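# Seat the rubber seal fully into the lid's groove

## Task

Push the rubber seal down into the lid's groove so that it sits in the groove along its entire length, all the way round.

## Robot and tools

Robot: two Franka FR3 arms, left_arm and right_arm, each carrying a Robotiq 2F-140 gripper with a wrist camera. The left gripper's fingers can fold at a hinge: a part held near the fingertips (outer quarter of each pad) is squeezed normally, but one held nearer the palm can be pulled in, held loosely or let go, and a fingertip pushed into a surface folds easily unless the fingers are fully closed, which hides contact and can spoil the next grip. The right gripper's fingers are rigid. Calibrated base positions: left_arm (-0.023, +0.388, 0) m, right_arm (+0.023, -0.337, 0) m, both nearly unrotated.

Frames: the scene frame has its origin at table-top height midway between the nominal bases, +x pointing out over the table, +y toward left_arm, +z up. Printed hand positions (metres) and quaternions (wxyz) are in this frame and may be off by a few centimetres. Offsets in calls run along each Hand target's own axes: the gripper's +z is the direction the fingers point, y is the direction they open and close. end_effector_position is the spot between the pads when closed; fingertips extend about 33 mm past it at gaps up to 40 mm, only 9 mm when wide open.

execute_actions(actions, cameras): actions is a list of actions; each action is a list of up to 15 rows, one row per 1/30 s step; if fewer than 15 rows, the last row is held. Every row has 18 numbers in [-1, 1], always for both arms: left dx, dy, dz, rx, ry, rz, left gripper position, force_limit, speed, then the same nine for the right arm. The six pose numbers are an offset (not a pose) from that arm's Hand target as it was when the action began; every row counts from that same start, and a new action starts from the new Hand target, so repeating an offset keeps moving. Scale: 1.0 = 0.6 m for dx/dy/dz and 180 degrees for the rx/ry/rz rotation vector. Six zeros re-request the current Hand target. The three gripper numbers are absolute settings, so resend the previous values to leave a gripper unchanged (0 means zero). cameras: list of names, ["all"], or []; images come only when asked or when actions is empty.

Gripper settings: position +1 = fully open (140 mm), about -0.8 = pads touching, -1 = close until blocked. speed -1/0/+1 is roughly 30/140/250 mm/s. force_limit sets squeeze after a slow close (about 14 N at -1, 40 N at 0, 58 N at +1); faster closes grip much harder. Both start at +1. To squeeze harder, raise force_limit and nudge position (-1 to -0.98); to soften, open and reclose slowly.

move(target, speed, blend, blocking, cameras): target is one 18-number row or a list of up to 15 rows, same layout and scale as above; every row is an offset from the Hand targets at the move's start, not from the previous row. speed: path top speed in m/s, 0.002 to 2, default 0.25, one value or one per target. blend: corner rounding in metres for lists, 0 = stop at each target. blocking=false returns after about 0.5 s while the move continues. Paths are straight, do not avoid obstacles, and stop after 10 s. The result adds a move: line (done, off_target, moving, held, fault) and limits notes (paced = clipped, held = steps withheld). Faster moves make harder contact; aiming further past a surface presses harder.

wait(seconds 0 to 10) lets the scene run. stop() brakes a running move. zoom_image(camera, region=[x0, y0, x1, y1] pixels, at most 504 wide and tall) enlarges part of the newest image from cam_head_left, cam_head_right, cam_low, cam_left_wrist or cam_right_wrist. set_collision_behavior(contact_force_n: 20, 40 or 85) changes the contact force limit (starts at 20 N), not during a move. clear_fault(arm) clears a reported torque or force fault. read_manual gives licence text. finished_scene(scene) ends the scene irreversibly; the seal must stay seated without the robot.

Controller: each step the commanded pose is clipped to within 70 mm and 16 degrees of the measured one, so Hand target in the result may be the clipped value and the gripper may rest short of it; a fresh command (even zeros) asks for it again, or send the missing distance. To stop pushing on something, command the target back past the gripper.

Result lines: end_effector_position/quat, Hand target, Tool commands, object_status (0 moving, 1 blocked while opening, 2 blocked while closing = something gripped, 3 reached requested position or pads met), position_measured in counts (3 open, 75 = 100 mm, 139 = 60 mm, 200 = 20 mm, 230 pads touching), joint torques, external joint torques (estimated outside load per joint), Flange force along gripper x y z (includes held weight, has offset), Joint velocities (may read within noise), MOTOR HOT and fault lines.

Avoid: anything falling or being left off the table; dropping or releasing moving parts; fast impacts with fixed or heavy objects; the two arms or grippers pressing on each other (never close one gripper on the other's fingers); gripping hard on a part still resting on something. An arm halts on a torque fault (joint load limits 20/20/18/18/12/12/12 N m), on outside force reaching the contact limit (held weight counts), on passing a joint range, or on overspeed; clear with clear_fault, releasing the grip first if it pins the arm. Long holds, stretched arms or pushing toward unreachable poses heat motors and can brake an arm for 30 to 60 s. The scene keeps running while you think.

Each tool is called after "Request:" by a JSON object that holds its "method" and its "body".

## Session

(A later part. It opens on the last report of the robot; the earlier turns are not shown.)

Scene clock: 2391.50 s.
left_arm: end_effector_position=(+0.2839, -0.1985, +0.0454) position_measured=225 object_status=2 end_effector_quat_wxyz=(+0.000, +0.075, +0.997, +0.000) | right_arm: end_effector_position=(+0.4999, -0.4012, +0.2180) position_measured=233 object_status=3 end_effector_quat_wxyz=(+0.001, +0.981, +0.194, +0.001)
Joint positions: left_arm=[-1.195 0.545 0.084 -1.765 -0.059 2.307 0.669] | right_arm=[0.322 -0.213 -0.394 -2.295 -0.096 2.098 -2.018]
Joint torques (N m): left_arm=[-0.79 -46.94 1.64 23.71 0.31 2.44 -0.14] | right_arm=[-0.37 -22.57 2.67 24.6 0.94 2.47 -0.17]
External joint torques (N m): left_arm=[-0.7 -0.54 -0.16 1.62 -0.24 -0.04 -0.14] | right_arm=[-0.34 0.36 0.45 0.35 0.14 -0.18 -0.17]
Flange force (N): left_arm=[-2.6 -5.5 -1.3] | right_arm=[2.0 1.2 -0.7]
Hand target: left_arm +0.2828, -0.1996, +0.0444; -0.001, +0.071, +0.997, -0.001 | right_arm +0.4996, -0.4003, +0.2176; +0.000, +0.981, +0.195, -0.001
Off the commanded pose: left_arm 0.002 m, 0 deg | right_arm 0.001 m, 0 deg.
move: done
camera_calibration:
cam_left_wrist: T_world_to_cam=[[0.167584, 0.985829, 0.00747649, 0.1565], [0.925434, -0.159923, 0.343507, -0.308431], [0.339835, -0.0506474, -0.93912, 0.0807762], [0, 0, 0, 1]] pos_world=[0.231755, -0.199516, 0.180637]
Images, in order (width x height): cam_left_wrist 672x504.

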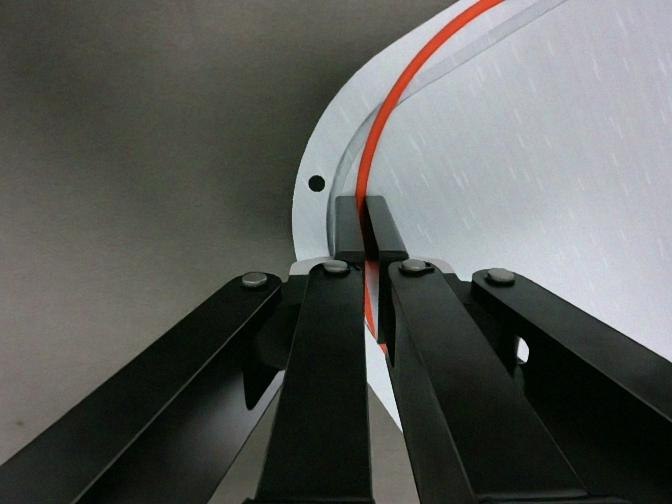

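Request:
{"method": "move", "body": {"target": [[0,0,-0.003,0,0,0,-1,-1,-1, 0,0,0,0,0,0,-1,-1,0], [0,-0.0118,-0.003,0,0,0,-1,-1,-1, 0,0,0,0,0,0,-1,-1,0], [0.004,-0.0118,-0.003,0,0,0,-1,-1,-1, 0,0,0,0,0,0,-1,-1,0]], "speed": [0.008, 0.01, 0.008], "cameras": ["cam_left_wrist", "cam_high"]}}

Request:
{"method": "zoom_image", "body": {"camera": "cam_left_wrist", "region": [290, 120, 430, 260]}}

Request:
{"method": "zoom_image", "body": {"camera": "cam_high", "region": [186, 186, 326, 306]}}

Scene clock: 2407.93 s.
left_arm: end_effector_position=(+0.2809, -0.2059, +0.0458) position_measured=225 object_status=2 end_effector_quat_wxyz=(+0.000, +0.075, +0.997, +0.000) | right_arm: end_effector_position=(+0.4999, -0.4012, +0.2180) position_measured=233 object_status=3 end_effector_quat_wxyz=(+0.001, +0.981, +0.194, +0.001)
Joint positions: left_arm=[-1.204 0.557 0.084 -1.742 -0.06 2.298 0.661] | right_arm=[0.322 -0.213 -0.394 -2.295 -0.096 2.098 -2.018]
Joint torques (N m): left_arm=[-1.47 -47.89 1.63 23.6 0.27 2.25 -0.13] | right_arm=[-0.35 -22.54 2.67 24.62 0.94 2.47 -0.2]
External joint torques (N m): left_arm=[-1.26 -0.8 -0.11 1.23 -0.28 -0.25 -0.13] | right_arm=[-0.39 0.26 0.38 0.46 0.14 -0.17 -0.2]
Flange force (N): left_arm=[-0.8 -4.2 -2.1] | right_arm=[2.0 1.3 -1.0]
Hand target: left_arm +0.2795, -0.2063, +0.0462; -0.001, +0.071, +0.997, -0.001 | right_arm +0.4996, -0.4003, +0.2176; +0.000, +0.981, +0.195, -0.001
Off the commanded pose: left_arm 0.002 m, 0 deg | right_arm 0.001 m, 0 deg.
move: done
camera_calibration:
cam_left_wrist: T_world_to_cam=[[0.169372, 0.985529, 0.00679141, 0.163667], [0.924871, -0.161321, 0.344367, -0.307149], [0.340479, -0.0520451, -0.93881, 0.0813548], [0, 0, 0, 1]] pos_world=[0.228653, -0.206614, 0.181037]
Images, in order (width x height): cam_high 672x504, cam_left_wrist 672x504.

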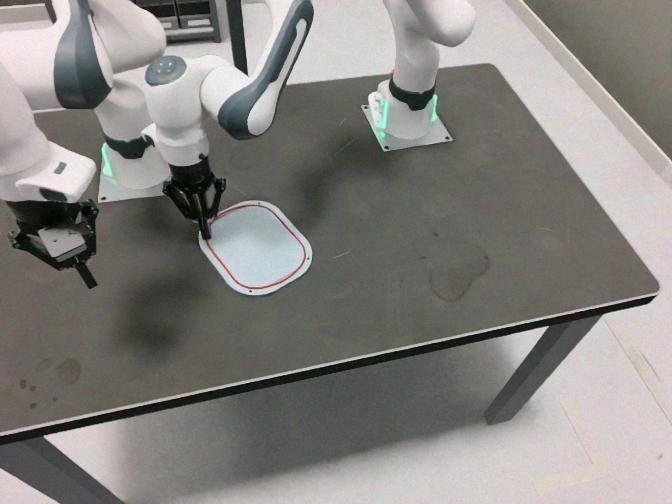

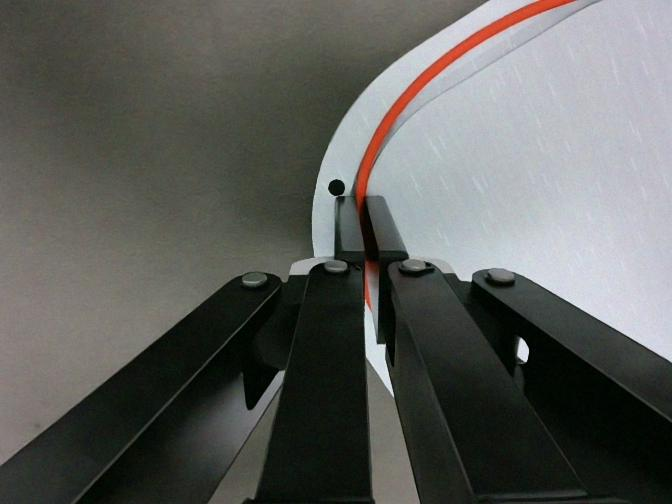

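Scaled by 3.600 from the camera's 672x504 image, which has a finer 960x720 frame.

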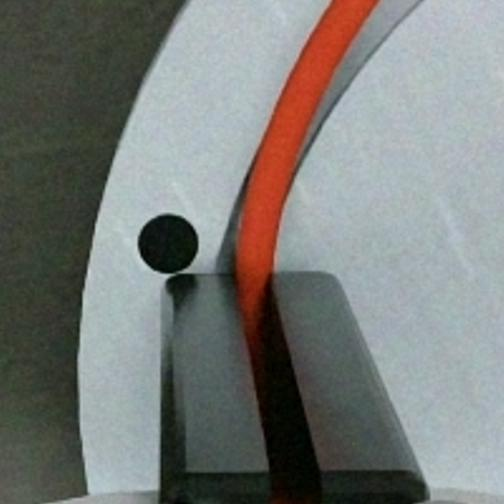

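Scaled by 3.600 from the camera's 672x504 image, which has a finer 960x720 frame.

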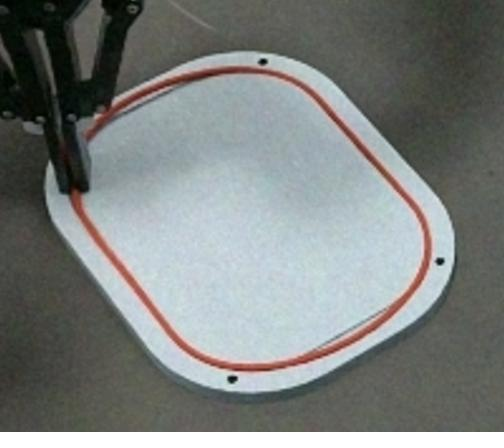

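Request:
{"method": "move", "body": {"target": [[0.0017,-0.0043,0,0,0,0,-1,-1,-1, 0,0,0,0,0,0,-1,-1,0]], "speed": [0.008], "cameras": ["cam_left_wrist", "cam_high"]}}

Request:
{"method": "zoom_image", "body": {"camera": "cam_left_wrist", "region": [290, 120, 430, 260]}}

Scene clock: 2435.27 s.
left_arm: end_effector_position=(+0.2798, -0.2083, +0.0472) position_measured=225 object_status=2 end_effector_quat_wxyz=(+0.001, +0.075, +0.997, -0.002) | right_arm: end_effector_position=(+0.4999, -0.4012, +0.2180) position_measured=233 object_status=3 end_effector_quat_wxyz=(+0.001, +0.981, +0.194, +0.001)
Joint positions: left_arm=[-1.207 0.558 0.084 -1.738 -0.06 2.297 0.657] | right_arm=[0.322 -0.213 -0.394 -2.295 -0.096 2.098 -2.018]
Joint torques (N m): left_arm=[-0.82 -47.58 1.6 24.39 0.29 2.1 -0.26] | right_arm=[-0.35 -22.58 2.7 24.59 0.95 2.47 -0.2]
External joint torques (N m): left_arm=[-0.89 -0.6 -0.36 2.08 -0.26 -0.39 -0.26] | right_arm=[-0.42 0.25 0.38 0.42 0.16 -0.18 -0.2]
Flange force (N): left_arm=[-3.8 -8.1 -2.2] | right_arm=[1.8 1.3 -0.9]
Hand target: left_arm +0.2781, -0.2087, +0.0462; -0.001, +0.071, +0.997, -0.001 | right_arm +0.4996, -0.4003, +0.2176; +0.000, +0.981, +0.195, -0.001
Off the commanded pose: left_arm 0.002 m, 0 deg | right_arm 0.001 m, 0 deg.
move: done
camera_calibration:
cam_left_wrist: T_world_to_cam=[[0.168835, 0.985634, 0.00449028, 0.166588], [0.924537, -0.159945, 0.345902, -0.306755], [0.341651, -0.0542489, -0.93826, 0.0820443], [0, 0, 0, 1]] pos_world=[0.22745, -0.208808, 0.182338]
Images, in order (width x height): cam_high 672x504, cam_left_wrist 672x504.

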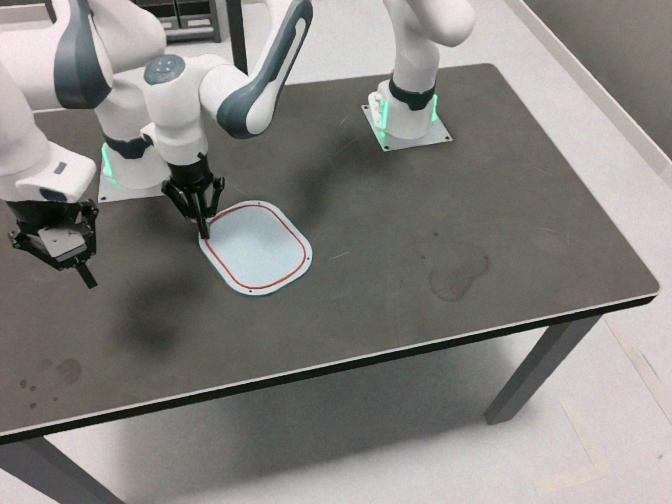

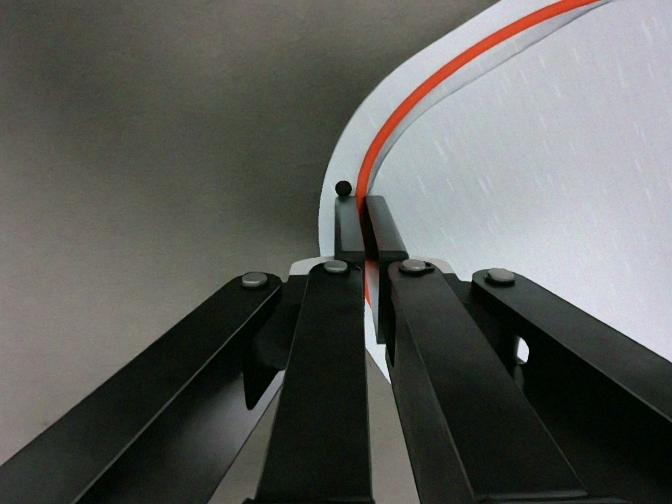

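Scaled by 3.600 from the camera's 672x504 image, which has a finer 960x720 frame.

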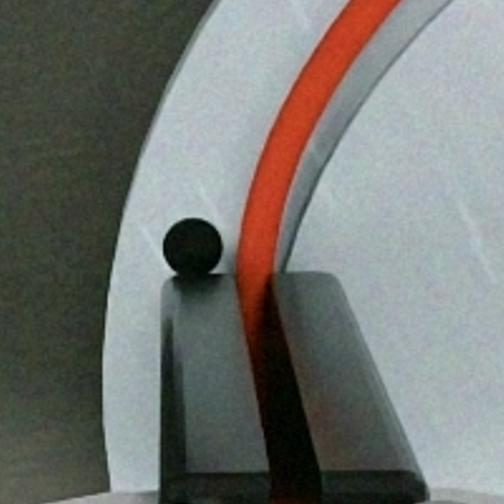

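Request:
{"method": "move", "body": {"target": [[0,0,0.0042,0,0,0,-1,-1,-1, 0,0,0,0,0,0,-1,-1,0], [0,0,0.0042,0,0,0,-0.55,-1,0, 0,0,0,0,0,0,-1,-1,0], [0,0,-0.022,0,0,0,-0.55,-1,0, 0,0,0,0,0,0,-1,-1,0]], "speed": [0.008, 0.008, 0.03], "cameras": ["cam_left_wrist", "cam_high"]}}

Request:
{"method": "zoom_image", "body": {"camera": "cam_left_wrist", "region": [290, 120, 430, 260]}}

Request:
{"method": "zoom_image", "body": {"camera": "cam_high", "region": [186, 186, 326, 306]}}

Scene clock: 2447.67 s.
left_arm: end_effector_position=(+0.2782, -0.2081, +0.0573) position_measured=199 object_status=3 end_effector_quat_wxyz=(-0.001, +0.075, +0.997, -0.001) | right_arm: end_effector_position=(+0.4999, -0.4012, +0.2180) position_measured=233 object_status=3 end_effector_quat_wxyz=(+0.001, +0.981, +0.194, +0.001)
Joint positions: left_arm=[-1.208 0.542 0.084 -1.734 -0.06 2.273 0.655] | right_arm=[0.322 -0.213 -0.394 -2.295 -0.096 2.098 -2.018]
Joint velocities: left_arm=[0 0 0.001 0.001 0 -0.005 -0.001] | right_arm=[within noise]
Joint torques (N m): left_arm=[-0.89 -47.76 2.08 24.18 0.7 2.06 -0.2] | right_arm=[-0.41 -22.55 2.7 24.59 0.94 2.45 -0.18]
External joint torques (N m): left_arm=[-1.02 -0.91 0.11 1.65 0.13 -0.43 -0.2] | right_arm=[-0.43 0.37 0.43 0.34 0.14 -0.2 -0.18]
Flange force (N): left_arm=[-2.1 -5.7 -2.9] | right_arm=[2.0 1.3 -0.7]
Hand target: left_arm +0.2781, -0.2087, +0.0594; -0.001, +0.071, +0.997, -0.001 | right_arm +0.4996, -0.4003, +0.2176; +0.000, +0.981, +0.195, -0.001
Off the commanded pose: left_arm 0.002 m, 0 deg | right_arm 0.001 m, 0 deg.
move: done
camera_calibration:
cam_left_wrist: T_world_to_cam=[[0.168028, 0.985762, 0.00633787, 0.1667], [0.92586, -0.160019, 0.342312, -0.30889], [0.338452, -0.0516501, -0.939565, 0.0937212], [0, 0, 0, 1]] pos_world=[0.226258, -0.208914, 0.192737]
Images, in order (width x height): cam_high 672x504, cam_left_wrist 672x504.

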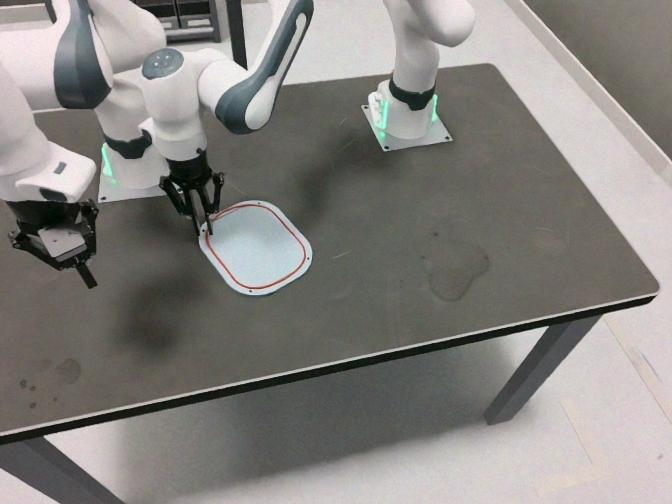

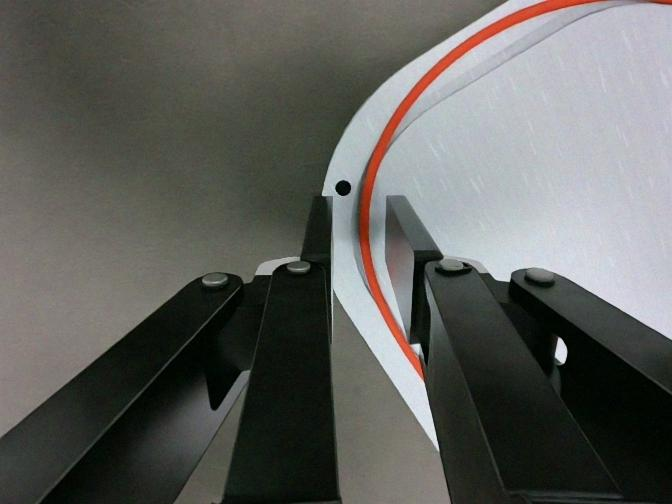

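Scaled by 3.600 from the camera's 672x504 image, which has a finer 960x720 frame.

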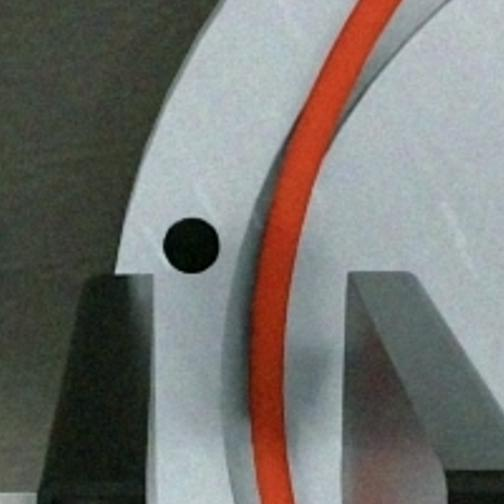

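Scaled by 3.600 from the camera's 672x504 image, which has a finer 960x720 frame.

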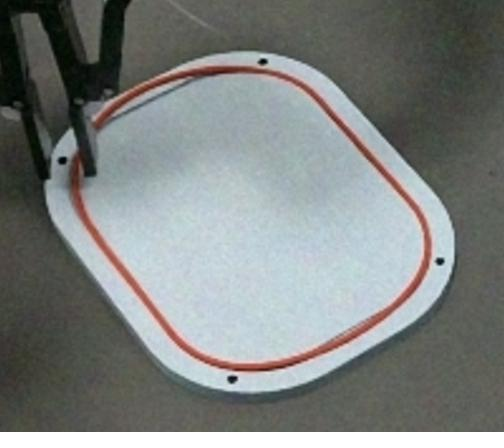

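Request:
{"method": "move", "body": {"target": [[0,0,0,0,0,0,-1,-1,0, 0,0,0,0,0,0,-1,-1,0], [-0.0473,0.0117,0.002,0,0,0,-1,-1,0, 0,0,0,0,0,0,-1,-1,0], [-0.0473,0.0117,0.0173,0,0,0,-1,-1,0, 0,0,0,0,0,0,-1,-1,0], [-0.0473,0.0117,0.0295,0,0,0,-1,-1,0, 0,0,0,0,0,0,-1,-1,0]], "speed": [0.03, 0.04, 0.03, 0.006], "cameras": ["cam_left_wrist"]}}

Scene clock: 2508.37 s.
left_arm: end_effector_position=(+0.3073, -0.2088, +0.0482) position_measured=234 object_status=3 end_effector_quat_wxyz=(+0.001, +0.069, +0.998, -0.004) | right_arm: end_effector_position=(+0.4999, -0.4012, +0.2180) position_measured=233 object_status=3 end_effector_quat_wxyz=(+0.001, +0.981, +0.194, +0.001)
Joint positions: left_arm=[-1.163 0.59 0.077 -1.681 -0.06 2.278 0.681] | right_arm=[0.322 -0.213 -0.394 -2.295 -0.096 2.098 -2.018]
Joint torques (N m): left_arm=[0.36 -45.05 1.55 22.38 0.83 2.47 0.29] | right_arm=[-0.37 -22.54 2.66 24.65 0.95 2.46 -0.17]
External joint torques (N m): left_arm=[0.36 3.25 -0.33 -0.3 0.26 -0.05 0.29] | right_arm=[-0.33 0.44 0.44 0.35 0.15 -0.2 -0.17]
Flange force (N): left_arm=[-5.5 -5.9 5.1] | right_arm=[2.3 1.3 -0.7]
Hand target: left_arm +0.3072, -0.2058, +0.0417; -0.001, +0.071, +0.997, -0.001 | right_arm +0.4996, -0.4003, +0.2176; +0.000, +0.981, +0.195, -0.001
Off the commanded pose: left_arm 0.007 m, 1 deg | right_arm 0.001 m, 0 deg.
move: off_target (left_arm)
camera_calibration:
cam_left_wrist: T_world_to_cam=[[0.15631, 0.987708, -0.000946025, 0.166961], [0.926359, -0.146269, 0.34708, -0.330317], [0.342675, -0.0551285, -0.937835, 0.0730778], [0, 0, 0, 1]] pos_world=[0.254853, -0.209195, 0.183339]
Images, in order (width x height): cam_left_wrist 672x504.

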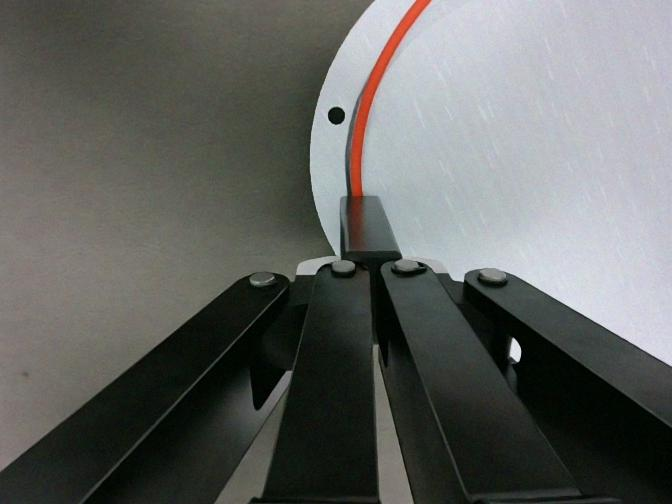

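Request:
{"method": "zoom_image", "body": {"camera": "cam_left_wrist", "region": [290, 80, 430, 220]}}

Scaled by 3.600 from the camera's 672x504 image, which has a finer 960x720 frame.

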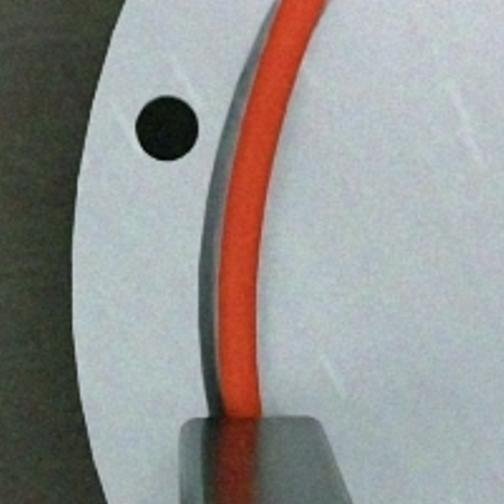

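Request:
{"method": "move", "body": {"target": [[0,0.002,0.005,0,0,0,-1,-1,0, 0,0,0,0,0,0,-1,-1,0]], "speed": [0.006], "cameras": ["cam_left_wrist"]}}

Scene clock: 2523.37 s.
left_arm: end_effector_position=(+0.3074, -0.2089, +0.0475) position_measured=234 object_status=3 end_effector_quat_wxyz=(+0.001, +0.069, +0.998, -0.005) | right_arm: end_effector_position=(+0.4999, -0.4012, +0.2180) position_measured=233 object_status=3 end_effector_quat_wxyz=(+0.001, +0.981, +0.194, +0.001)
Joint positions: left_arm=[-1.162 0.59 0.076 -1.683 -0.06 2.282 0.681] | right_arm=[0.322 -0.213 -0.394 -2.295 -0.096 2.098 -2.018]
Joint torques (N m): left_arm=[0.03 -42 1.74 20.57 0.87 3.02 0.34] | right_arm=[-0.4 -22.55 2.68 24.63 0.95 2.46 -0.18]
External joint torques (N m): left_arm=[0.15 5.97 -0.01 -1.9 0.3 0.52 0.34] | right_arm=[-0.37 0.19 0.48 0.55 0.16 -0.16 -0.18]
Flange force (N): left_arm=[-4.6 -4.9 10.7] | right_arm=[2.1 1.2 -1.2]
Hand target: left_arm +0.3073, -0.2046, +0.0387; -0.001, +0.071, +0.997, -0.001 | right_arm +0.4996, -0.4003, +0.2176; +0.000, +0.981, +0.195, -0.001
Off the commanded pose: left_arm 0.010 m, 1 deg | right_arm 0.001 m, 0 deg.
move: off_target (left_arm)
camera_calibration:
cam_left_wrist: T_world_to_cam=[[0.156117, 0.987736, -0.00234268, 0.167168], [0.92628, -0.145579, 0.347579, -0.329986], [0.342975, -0.056433, -0.937648, 0.0720443], [0, 0, 0, 1]] pos_world=[0.254852, -0.209091, 0.18264]
Images, in order (width x height): cam_left_wrist 672x504.

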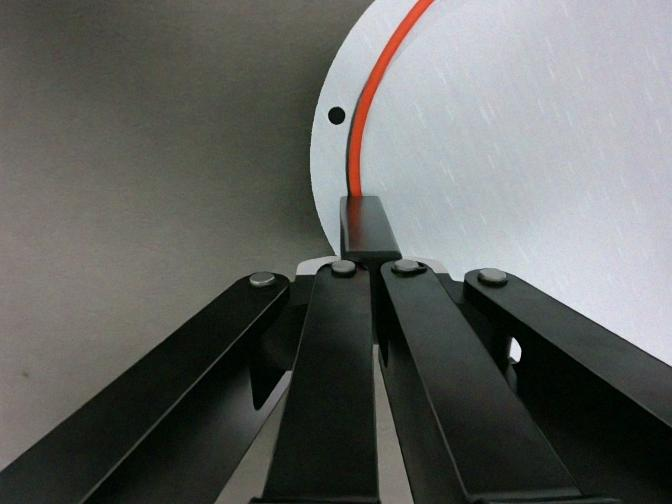

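Request:
{"method": "move", "body": {"target": [[0,-0.004,-0.02,0,0,0,-1,-1,0, 0,0,0,0,0,0,-1,-1,0], [-0.065,0.036,-0.077,0,0,0,-1,-1,0, 0,0,0,0,0,0,-1,-1,0]], "speed": [0.03, 0.08], "cameras": ["cam_left_wrist", "cam_high"]}}

Request:
{"method": "zoom_image", "body": {"camera": "cam_left_wrist", "region": [230, 60, 430, 260]}}

Request:
{"method": "zoom_image", "body": {"camera": "cam_high", "region": [186, 186, 326, 306]}}

Scene clock: 2540.40 s.
left_arm: end_effector_position=(+0.3483, -0.1886, +0.0829) position_measured=234 object_status=3 end_effector_quat_wxyz=(-0.001, +0.067, +0.998, -0.001) | right_arm: end_effector_position=(+0.4999, -0.4012, +0.2180) position_measured=233 object_status=3 end_effector_quat_wxyz=(+0.001, +0.981, +0.194, +0.001)
Joint positions: left_arm=[-1.094 0.559 0.077 -1.633 -0.054 2.19 0.739] | right_arm=[0.322 -0.213 -0.394 -2.295 -0.096 2.098 -2.018]
Joint velocities: left_arm=[0.002 0 0 -0.001 0.002 -0.001 0.006] | right_arm=[within noise]
Joint torques (N m): left_arm=[-0.18 -48.84 1.08 25.16 1.16 2.07 0.28] | right_arm=[-0.36 -22.56 2.68 24.64 0.95 2.46 -0.18]
External joint torques (N m): left_arm=[-0.04 -0.93 -0.58 1.96 0.55 -0.4 0.28] | right_arm=[-0.31 0.31 0.49 0.43 0.16 -0.19 -0.19]
Flange force (N): left_arm=[-5.2 -5.9 -3.1] | right_arm=[2.1 1.2 -0.9]
Hand target: left_arm +0.3491, -0.1887, +0.0848; -0.001, +0.071, +0.997, -0.001 | right_arm +0.4996, -0.4003, +0.2176; +0.000, +0.981, +0.195, -0.001
Off the commanded pose: left_arm 0.002 m, 1 deg | right_arm 0.001 m, 0 deg.
move: done
camera_calibration:
cam_left_wrist: T_world_to_cam=[[0.152155, 0.988341, 0.00564593, 0.141639], [0.92861, -0.144911, 0.34159, -0.37754], [0.338425, -0.0467316, -0.939832, 0.0959463], [0, 0, 0, 1]] pos_world=[0.296566, -0.190213, 0.218337]
Images, in order (width x height): cam_high 672x504, cam_left_wrist 672x504.

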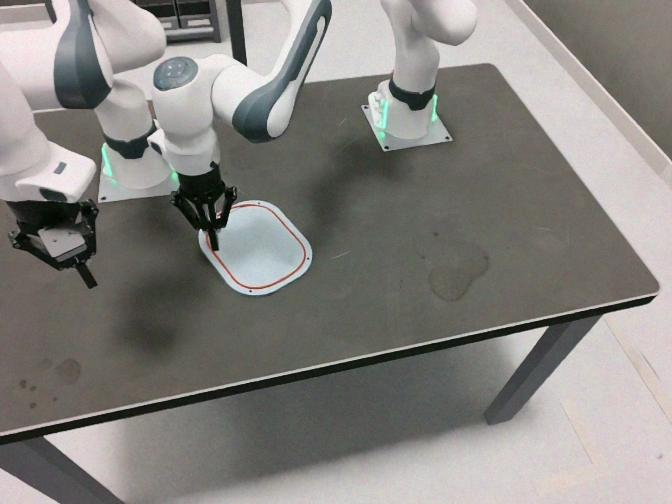

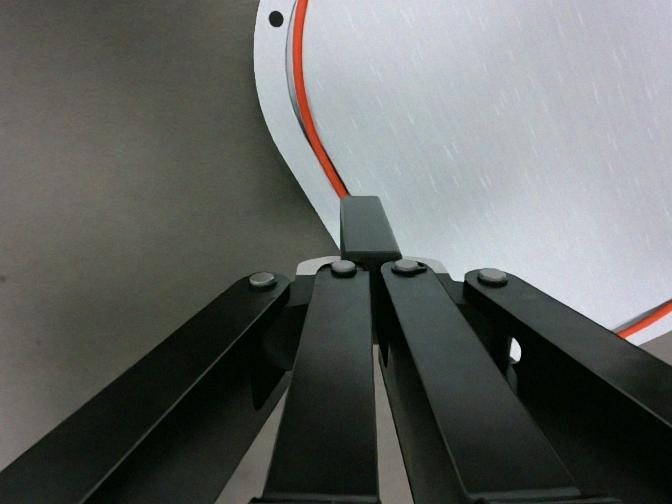

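Scaled by 2.520 from the camera's 672x504 image, which has a finer 960x720 frame.

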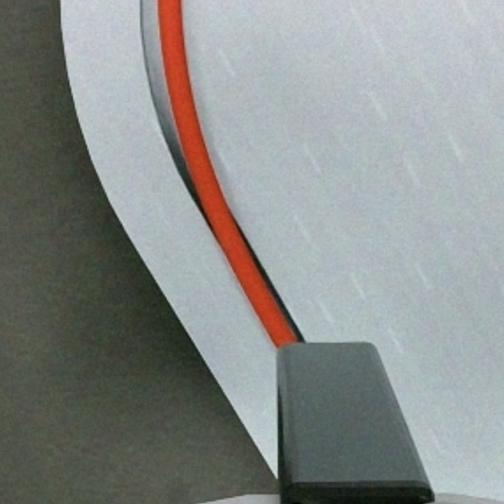

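Scaled by 3.600 from the camera's 672x504 image, which has a finer 960x720 frame.

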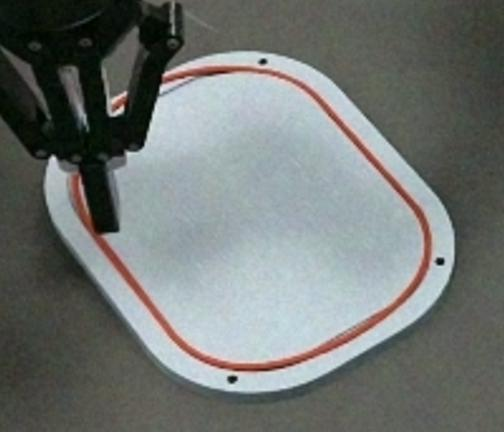

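Request:
{"method": "move", "body": {"target": [[-0.0875,0.055,0,0,0,0,-1,-1,0, 0,0,0,0,0,0,-1,-1,0]], "speed": [0.1], "cameras": ["cam_left_wrist"]}}

Request:
{"method": "zoom_image", "body": {"camera": "cam_left_wrist", "region": [200, 0, 340, 140]}}

Request:
{"method": "zoom_image", "body": {"camera": "cam_left_wrist", "region": [230, 100, 370, 240]}}

Scene clock: 2556.43 s.
left_arm: end_effector_position=(+0.4056, -0.1643, +0.0856) position_measured=234 object_status=3 end_effector_quat_wxyz=(+0.000, +0.067, +0.998, -0.003) | right_arm: end_effector_position=(+0.4999, -0.4012, +0.2180) position_measured=233 object_status=3 end_effector_quat_wxyz=(+0.001, +0.981, +0.194, +0.001)
Joint positions: left_arm=[-0.998 0.593 0.069 -1.569 -0.051 2.164 0.824] | right_arm=[0.322 -0.213 -0.394 -2.295 -0.096 2.098 -2.018]
Joint velocities: left_arm=[0.001 0.002 0.001 0 0 0 0.007] | right_arm=[within noise]
Joint torques (N m): left_arm=[-0.21 -49.39 0.99 25.33 1.17 2.04 0.23] | right_arm=[-0.37 -22.59 2.65 24.57 0.95 2.46 -0.19]
External joint torques (N m): left_arm=[-0.19 -0.38 -0.71 1.91 0.54 -0.44 0.23] | right_arm=[-0.39 0.18 0.39 0.44 0.15 -0.18 -0.19]
Flange force (N): left_arm=[-6.9 -7.0 -2.5] | right_arm=[1.7 1.2 -1.0]
Hand target: left_arm +0.4058, -0.1635, +0.0846; -0.001, +0.071, +0.997, -0.001 | right_arm +0.4996, -0.4003, +0.2176; +0.000, +0.981, +0.195, -0.001
Off the commanded pose: left_arm 0.001 m, 1 deg | right_arm 0.001 m, 0 deg.
move: done
camera_calibration:
cam_left_wrist: T_world_to_cam=[[0.152146, 0.988355, 0.00259549, 0.109226], [0.92787, -0.143738, 0.344089, -0.427777], [0.340455, -0.0499434, -0.938934, 0.0788434], [0, 0, 0, 1]] pos_world=[0.35346, -0.165505, 0.220938]
Images, in order (width x height): cam_left_wrist 672x504.

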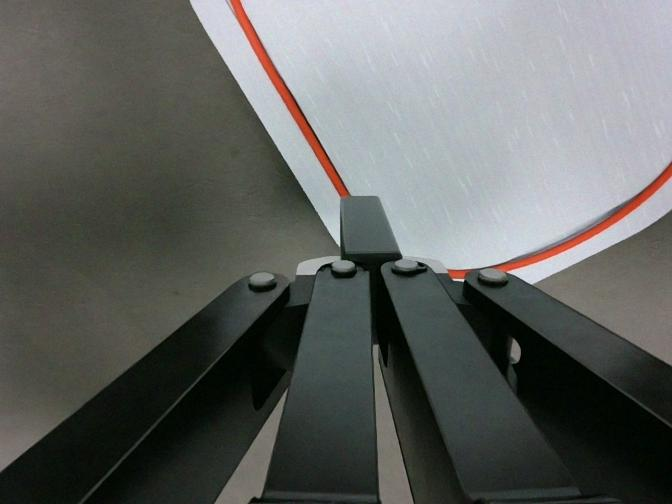

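Scaled by 3.600 from the camera's 672x504 image, which has a finer 960x720 frame.

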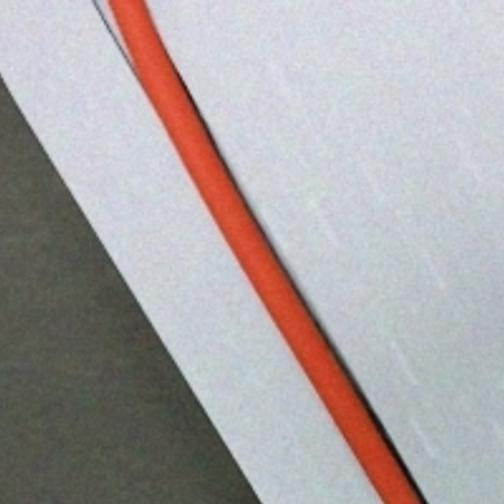

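Scaled by 3.600 from the camera's 672x504 image, which has a finer 960x720 frame.

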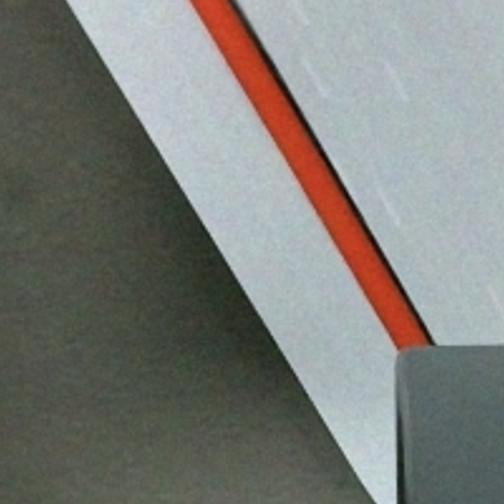

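Request:
{"method": "move", "body": {"target": [[0.0684,-0.0405,0.04,0,0,-0.161,-1,-1,0, 0,0,0,0,0,0,-1,-1,0], [0.0684,-0.0405,0.059,0,0,-0.161,-1,-1,0, 0,0,0,0,0,0,-1,-1,0], [0.0684,-0.0395,0.0695,0,0,-0.161,-1,-1,0, 0,0,0,0,0,0,-1,-1,0]], "speed": [0.1, 0.04, 0.006], "cameras": ["cam_left_wrist"]}}

Request:
{"method": "zoom_image", "body": {"camera": "cam_left_wrist", "region": [290, 60, 430, 200]}}

Scene clock: 2610.70 s.
left_arm: end_effector_position=(+0.3626, -0.1809, +0.0469) position_measured=234 object_status=3 end_effector_quat_wxyz=(+0.000, -0.178, +0.984, -0.001) | right_arm: end_effector_position=(+0.4999, -0.4012, +0.2180) position_measured=233 object_status=3 end_effector_quat_wxyz=(+0.001, +0.981, +0.194, +0.001)
Joint positions: left_arm=[-1.222 0.628 0.254 -1.641 -0.192 2.245 0.351] | right_arm=[0.322 -0.213 -0.394 -2.295 -0.096 2.098 -2.018]
Joint torques (N m): left_arm=[-0.86 -46.55 4.49 23.27 0.14 3.08 -0.07] | right_arm=[-0.38 -22.56 2.64 24.59 0.95 2.47 -0.2]
External joint torques (N m): left_arm=[-0.93 1.75 -0.89 0.71 -0.44 0.54 -0.07] | right_arm=[-0.39 0.25 0.39 0.4 0.15 -0.18 -0.2]
Flange force (N): left_arm=[-0.4 -7.4 3.7] | right_arm=[1.8 1.2 -0.9]
Hand target: left_arm +0.3617, -0.1812, +0.0431; -0.001, -0.180, +0.984, -0.001 | right_arm +0.4996, -0.4003, +0.2176; +0.000, +0.981, +0.195, -0.001
Off the commanded pose: left_arm 0.004 m, 0 deg | right_arm 0.001 m, 0 deg.
move: off_target (left_arm)
camera_calibration:
cam_left_wrist: T_world_to_cam=[[-0.332097, 0.943221, 0.00668463, 0.299376], [0.886708, 0.309767, 0.34321, -0.279998], [0.321652, 0.119906, -0.939235, 0.0938424], [0, 0, 0, 1]] pos_world=[0.317514, -0.206896, 0.182237]
Images, in order (width x height): cam_left_wrist 672x504.

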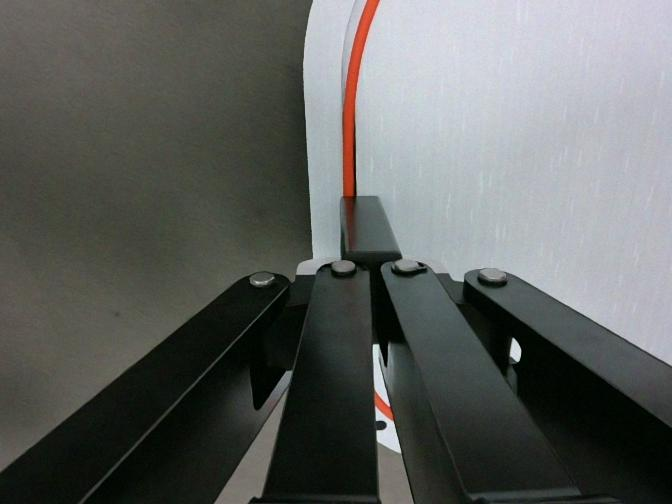

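Scaled by 3.600 from the camera's 672x504 image, which has a finer 960x720 frame.

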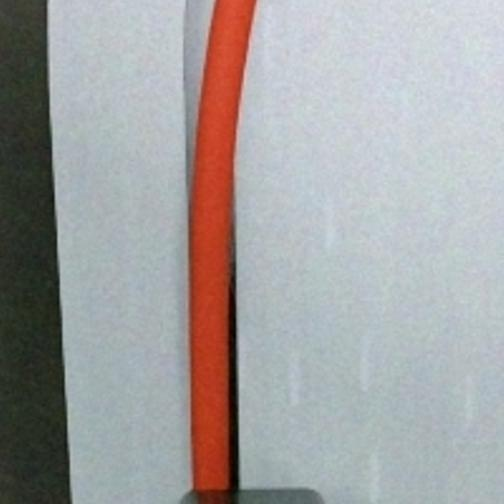

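Request:
{"method": "move", "body": {"target": [[0,0,-0.02,0,0,0,-1,-1,0, 0,0,0,0,0,0,-1,-1,0], [0,0.032,-0.02,0,0,0,-1,-1,0, 0,0,0,0,0,0,-1,-1,0], [0,0.032,0.0,0,0,0,-1,-1,0, 0,0,0,0,0,0,-1,-1,0]], "speed": [0.03, 0.04, 0.008], "cameras": []}}

Scene clock: 2627.90 s.
left_arm: end_effector_position=(+0.3547, -0.1634, +0.0448) position_measured=234 object_status=3 end_effector_quat_wxyz=(-0.001, -0.182, +0.983, +0.000) | right_arm: end_effector_position=(+0.4999, -0.4012, +0.2180) position_measured=233 object_status=3 end_effector_quat_wxyz=(+0.001, +0.981, +0.194, +0.001)
Joint positions: left_arm=[-1.231 0.578 0.261 -1.732 -0.189 2.286 0.351] | right_arm=[0.322 -0.213 -0.394 -2.295 -0.096 2.098 -2.018]
Joint torques (N m): left_arm=[-0.15 -45.22 4.45 22.81 0.49 2.67 0.14] | right_arm=[-0.39 -22.56 2.67 24.61 0.95 2.46 -0.17]
External joint torques (N m): left_arm=[0.04 1.2 -0.5 0.68 -0.07 0.14 0.14] | right_arm=[-0.28 0.23 0.54 0.45 0.16 -0.17 -0.17]
Flange force (N): left_arm=[-1.7 -6.3 2.3] | right_arm=[2.0 1.0 -1.0]
Hand target: left_arm +0.3549, -0.1633, +0.0430; -0.001, -0.180, +0.984, -0.001 | right_arm +0.4996, -0.4003, +0.2176; +0.000, +0.981, +0.195, -0.001
Off the commanded pose: left_arm 0.002 m, 0 deg | right_arm 0.001 m, 0 deg.
move: done
No camera images: "cameras" was empty.

Request:
{"method": "move", "body": {"target": [[0,0,-0.02,0,0,0,-1,-1,0, 0,0,0,0,0,0,-1,-1,0], [0.0,-0.0295,-0.02,0,0,0,-1,-1,0, 0,0,0,0,0,0,-1,-1,0], [0.0,-0.0295,-0.008,0,0,0,-1,-1,0, 0,0,0,0,0,0,-1,-1,0], [0.0,-0.0295,0.004,0,0,0,-1,-1,0, 0,0,0,0,0,0,-1,-1,0]], "speed": [0.03, 0.04, 0.03, 0.006], "cameras": []}}

Scene clock: 2663.20 s.
left_arm: end_effector_position=(+0.3617, -0.1802, +0.0455) position_measured=234 object_status=3 end_effector_quat_wxyz=(+0.000, -0.179, +0.984, -0.001) | right_arm: end_effector_position=(+0.4999, -0.4012, +0.2180) position_measured=233 object_status=3 end_effector_quat_wxyz=(+0.001, +0.981, +0.194, +0.001)
Joint positions: left_arm=[-1.228 0.627 0.26 -1.649 -0.197 2.252 0.351] | right_arm=[0.322 -0.213 -0.394 -2.295 -0.096 2.098 -2.018]
Joint velocities: left_arm=[0 0 -0.001 0 0 0.004 -0.002] | right_arm=[within noise]
Joint torques (N m): left_arm=[-0.35 -45.47 4.51 23.14 0.2 3.02 0.06] | right_arm=[-0.33 -22.58 2.72 24.62 0.93 2.46 -0.19]
External joint torques (N m): left_arm=[-0.49 2.62 -1.03 0.69 -0.38 0.49 0.06] | right_arm=[-0.28 0.29 0.53 0.42 0.14 -0.19 -0.19]
Flange force (N): left_arm=[-1.8 -10.0 5.1] | right_arm=[2.0 1.0 -0.9]
Hand target: left_arm +0.3612, -0.1798, +0.0407; -0.001, -0.180, +0.984, -0.001 | right_arm +0.4996, -0.4003, +0.2176; +0.000, +0.981, +0.195, -0.001
Off the commanded pose: left_arm 0.005 m, 0 deg | right_arm 0.001 m, 0 deg.
move: off_target (left_arm)
No camera images: "cameras" was empty.

Request:
{"method": "move", "body": {"target": [[0,0.001,0.003,0,0,0,-1,-1,0, 0,0,0,0,0,0,-1,-1,0]], "speed": [0.006], "cameras": ["cam_left_wrist"]}}

Request:
{"method": "zoom_image", "body": {"camera": "cam_left_wrist", "region": [290, 60, 430, 200]}}

Scene clock: 2671.57 s.
left_arm: end_effector_position=(+0.3618, -0.1804, +0.0454) position_measured=234 object_status=3 end_effector_quat_wxyz=(+0.000, -0.180, +0.984, -0.002) | right_arm: end_effector_position=(+0.4999, -0.4012, +0.2180) position_measured=233 object_status=3 end_effector_quat_wxyz=(+0.001, +0.981, +0.194, +0.001)
Joint positions: left_arm=[-1.228 0.627 0.26 -1.649 -0.198 2.254 0.351] | right_arm=[0.322 -0.213 -0.394 -2.295 -0.096 2.098 -2.018]
Joint torques (N m): left_arm=[-0.38 -42.87 4.22 21.49 0.1 3.47 0.03] | right_arm=[-0.39 -22.55 2.68 24.61 0.94 2.48 -0.16]
External joint torques (N m): left_arm=[-0.27 5.28 -1.14 -1.01 -0.48 0.93 0.03] | right_arm=[-0.36 0.31 0.48 0.41 0.15 -0.17 -0.16]
Flange force (N): left_arm=[-1.7 -8.5 10.5] | right_arm=[2.0 1.1 -0.8]
Hand target: left_arm +0.3609, -0.1792, +0.0389; -0.001, -0.180, +0.984, -0.001 | right_arm +0.4996, -0.4003, +0.2176; +0.000, +0.981, +0.195, -0.001
Off the commanded pose: left_arm 0.007 m, 0 deg | right_arm 0.001 m, 0 deg.
move: off_target (left_arm)
camera_calibration:
cam_left_wrist: T_world_to_cam=[[-0.335416, 0.942061, 0.00415386, 0.299784], [0.885242, 0.313672, 0.343447, -0.277646], [0.322246, 0.118875, -0.939163, 0.092238], [0, 0, 0, 1]] pos_world=[0.316613, -0.20629, 0.180738]
Images, in order (width x height): cam_left_wrist 672x504.

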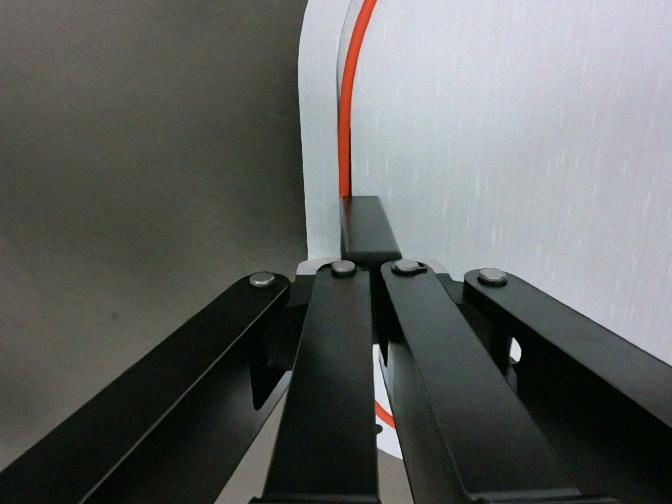

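Scaled by 3.600 from the camera's 672x504 image, which has a finer 960x720 frame.

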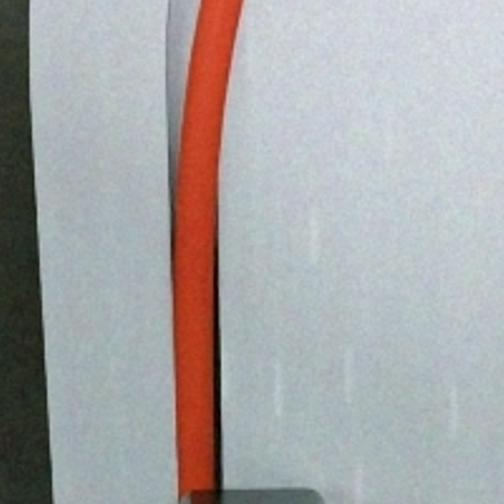

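Request:
{"method": "move", "body": {"target": [[0,0,-0.02,0,0,0,-1,-1,0, 0,0,0,0,0,0,-1,-1,0], [0.03,-0.0035,-0.02,0,0,0,-1,-1,0, 0,0,0,0,0,0,-1,-1,0], [0.03,-0.0035,-0.013,0,0,0,-1,-1,0, 0,0,0,0,0,0,-1,-1,0], [0.03,-0.0035,0.0018,0,0,0,-1,-1,0, 0,0,0,0,0,0,-1,-1,0]], "speed": [0.03, 0.04, 0.03, 0.006], "cameras": ["cam_left_wrist"]}}

Request:
{"method": "zoom_image", "body": {"camera": "cam_left_wrist", "region": [290, 60, 430, 200]}}

Scene clock: 2696.57 s.
left_arm: end_effector_position=(+0.3464, -0.1892, +0.0455) position_measured=234 object_status=3 end_effector_quat_wxyz=(+0.000, -0.177, +0.984, -0.004) | right_arm: end_effector_position=(+0.4999, -0.4012, +0.2180) position_measured=233 object_status=3 end_effector_quat_wxyz=(+0.001, +0.981, +0.194, +0.001)
Joint positions: left_arm=[-1.26 0.622 0.266 -1.66 -0.203 2.262 0.333] | right_arm=[0.322 -0.213 -0.394 -2.295 -0.096 2.098 -2.018]
Joint torques (N m): left_arm=[-0.92 -43.38 4.21 22.14 0.07 2.98 -0.09] | right_arm=[-0.37 -22.54 2.69 24.62 0.95 2.48 -0.2]
External joint torques (N m): left_arm=[-0.74 4.43 -1.14 -0.28 -0.5 0.43 -0.09] | right_arm=[-0.42 0.34 0.39 0.39 0.15 -0.18 -0.2]
Flange force (N): left_arm=[-1.1 -10.4 8.1] | right_arm=[2.0 1.4 -0.8]
Hand target: left_arm +0.3449, -0.1876, +0.0378; -0.001, -0.180, +0.984, -0.001 | right_arm +0.4996, -0.4003, +0.2176; +0.000, +0.981, +0.195, -0.001
Off the commanded pose: left_arm 0.008 m, 0 deg | right_arm 0.001 m, 0 deg.
move: off_target (left_arm)
camera_calibration:
cam_left_wrist: T_world_to_cam=[[-0.331298, 0.943526, 0.000581538, 0.301955], [0.886095, 0.31092, 0.34375, -0.262109], [0.324156, 0.114399, -0.939061, 0.0968144], [0, 0, 0, 1]] pos_world=[0.300908, -0.214482, 0.180839]
Images, in order (width x height): cam_left_wrist 672x504.

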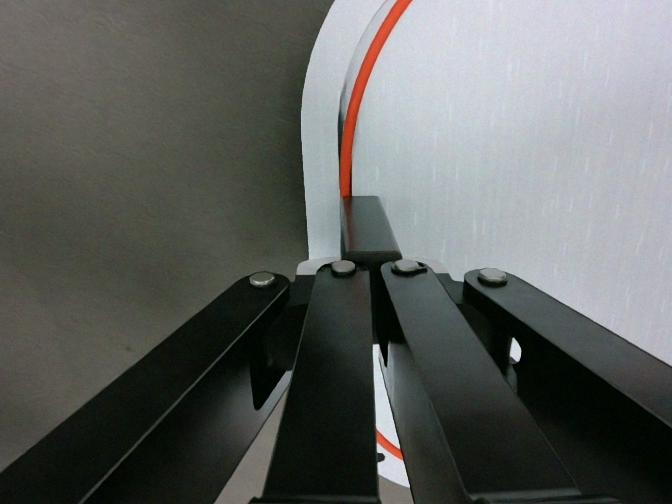

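Scaled by 3.600 from the camera's 672x504 image, which has a finer 960x720 frame.

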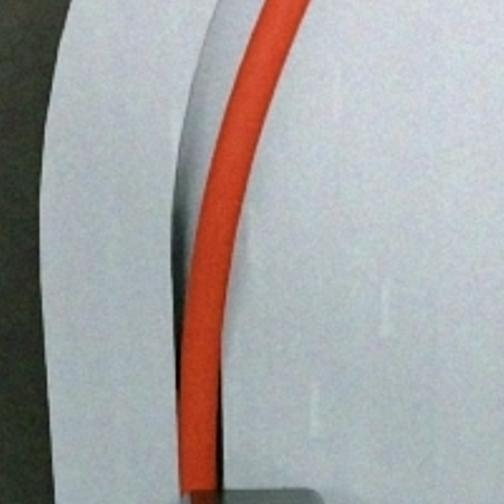

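Request:
{"method": "move", "body": {"target": [[0,0,-0.02,0,0,0,-1,-1,0, 0,0,0,0,0,0,-1,-1,0], [0.03,0,-0.02,0,0,0,-1,-1,0, 0,0,0,0,0,0,-1,-1,0], [0.03,0,-0.011,0,0,0,-1,-1,0, 0,0,0,0,0,0,-1,-1,0], [0.03,0,0.0018,0,0,0,-1,-1,0, 0,0,0,0,0,0,-1,-1,0]], "speed": [0.03, 0.04, 0.03, 0.006], "cameras": ["cam_left_wrist"]}}

Request:
{"method": "zoom_image", "body": {"camera": "cam_left_wrist", "region": [290, 60, 430, 200]}}

Scene clock: 2708.37 s.
left_arm: end_effector_position=(+0.3296, -0.1959, +0.0447) position_measured=234 object_status=3 end_effector_quat_wxyz=(+0.000, -0.177, +0.984, -0.004) | right_arm: end_effector_position=(+0.4999, -0.4012, +0.2180) position_measured=233 object_status=3 end_effector_quat_wxyz=(+0.001, +0.981, +0.194, +0.001)
Joint positions: left_arm=[-1.295 0.614 0.275 -1.677 -0.208 2.271 0.312] | right_arm=[0.322 -0.213 -0.394 -2.295 -0.096 2.098 -2.018]
Joint torques (N m): left_arm=[-0.86 -42.71 4.27 21.93 0.02 2.9 -0.15] | right_arm=[-0.34 -22.53 2.68 24.6 0.96 2.47 -0.2]
External joint torques (N m): left_arm=[-0.72 4.69 -1.22 -0.35 -0.54 0.35 -0.15] | right_arm=[-0.44 0.29 0.33 0.4 0.16 -0.18 -0.2]
Flange force (N): left_arm=[-0.9 -11.0 8.5] | right_arm=[1.9 1.4 -0.8]
Hand target: left_arm +0.3280, -0.1940, +0.0368; -0.001, -0.180, +0.984, -0.001 | right_arm +0.4996, -0.4003, +0.2176; +0.000, +0.981, +0.195, -0.001
Off the commanded pose: left_arm 0.008 m, 1 deg | right_arm 0.001 m, 0 deg.
move: off_target (left_arm)
camera_calibration:
cam_left_wrist: T_world_to_cam=[[-0.330871, 0.943676, -0.000262875, 0.302584], [0.886132, 0.310791, 0.34377, -0.24497], [0.324489, 0.113511, -0.939054, 0.101961], [0, 0, 0, 1]] pos_world=[0.284107, -0.220981, 0.180039]
Images, in order (width x height): cam_left_wrist 672x504.

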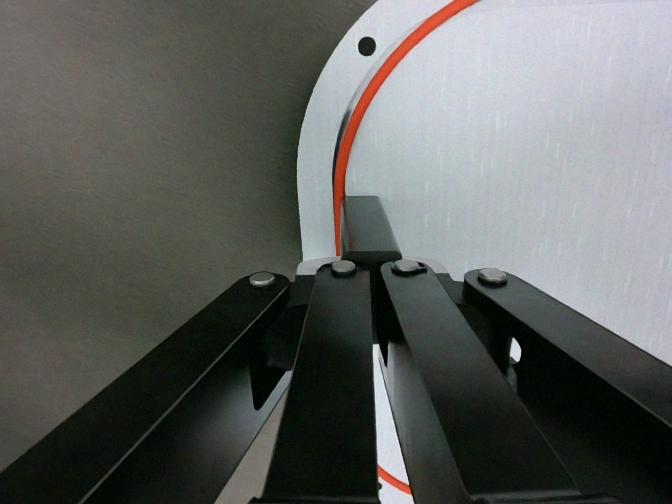

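Scaled by 3.600 from the camera's 672x504 image, which has a finer 960x720 frame.

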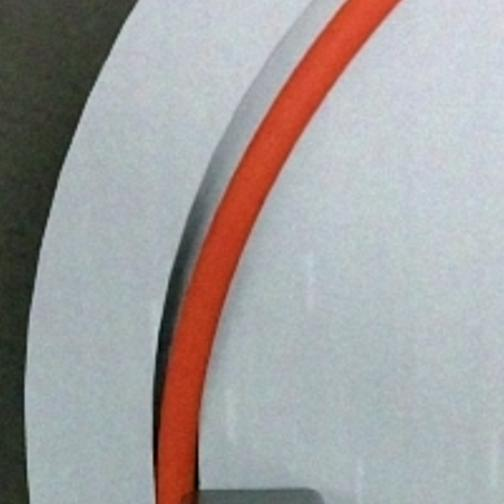

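Request:
{"method": "move", "body": {"target": [[0,0,-0.02,0,0,0,-1,-1,0, 0,0,0,0,0,0,-1,-1,0], [0.003,-0.0125,-0.02,0,0,0,-1,-1,0, 0,0,0,0,0,0,-1,-1,0], [0.003,-0.0125,-0.009,0,0,0,-1,-1,0, 0,0,0,0,0,0,-1,-1,0], [0.003,-0.0125,0.002,0,0,0,-1,-1,0, 0,0,0,0,0,0,-1,-1,0]], "speed": [0.03, 0.04, 0.03, 0.006], "cameras": ["cam_left_wrist"]}}

Request:
{"method": "zoom_image", "body": {"camera": "cam_left_wrist", "region": [290, 60, 430, 200]}}

Scene clock: 2732.17 s.
left_arm: end_effector_position=(+0.3315, -0.2035, +0.0453) position_measured=234 object_status=3 end_effector_quat_wxyz=(+0.001, -0.178, +0.984, -0.005) | right_arm: end_effector_position=(+0.4999, -0.4012, +0.2180) position_measured=233 object_status=3 end_effector_quat_wxyz=(+0.001, +0.981, +0.194, +0.001)
Joint positions: left_arm=[-1.298 0.634 0.278 -1.643 -0.214 2.257 0.308] | right_arm=[0.322 -0.213 -0.394 -2.295 -0.096 2.098 -2.018]
Joint velocities: left_arm=[0 0.001 -0.001 0 -0.002 0.003 0.001] | right_arm=[within noise]
Joint torques (N m): left_arm=[-0.92 -41.77 3.87 21.62 -0.02 2.98 -0.05] | right_arm=[-0.4 -22.56 2.72 24.62 0.96 2.45 -0.17]
External joint torques (N m): left_arm=[-0.81 6.29 -1.85 -0.81 -0.6 0.42 -0.05] | right_arm=[-0.44 0.31 0.43 0.41 0.16 -0.2 -0.17]
Flange force (N): left_arm=[-1.3 -13.5 11.4] | right_arm=[2.0 1.3 -0.9]
Hand target: left_arm +0.3290, -0.2016, +0.0356; -0.001, -0.180, +0.984, -0.001 | right_arm +0.4996, -0.4003, +0.2176; +0.000, +0.981, +0.195, -0.001
Off the commanded pose: left_arm 0.010 m, 1 deg | right_arm 0.001 m, 0 deg.
move: off_target (left_arm)
camera_calibration:
cam_left_wrist: T_world_to_cam=[[-0.332731, 0.943019, -0.00222572, 0.310956], [0.885109, 0.313111, 0.344302, -0.243624], [0.32538, 0.11259, -0.938856, 0.102324], [0, 0, 0, 1]] pos_world=[0.285804, -0.228476, 0.18064]
Images, in order (width x height): cam_left_wrist 672x504.

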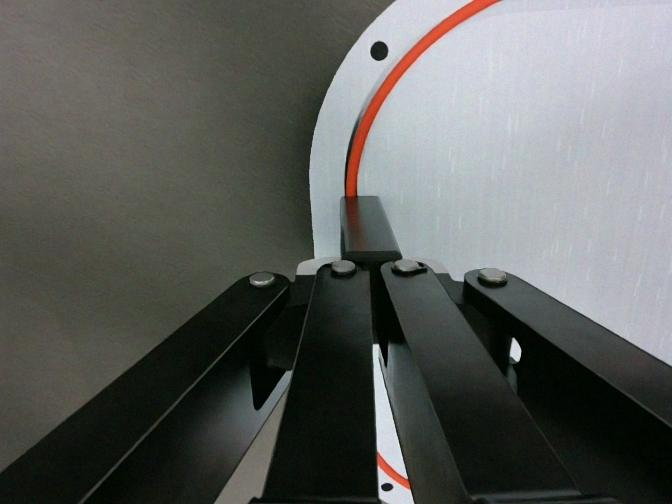

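Scaled by 3.600 from the camera's 672x504 image, which has a finer 960x720 frame.

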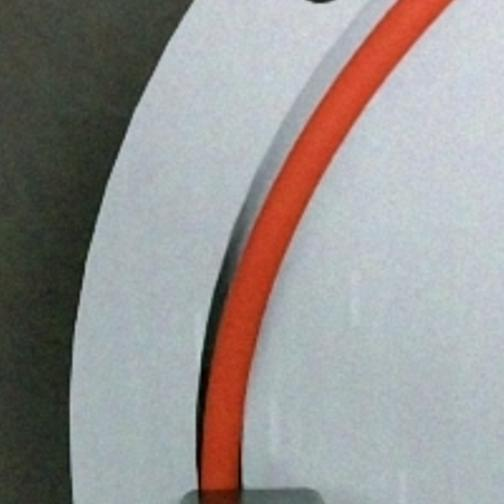

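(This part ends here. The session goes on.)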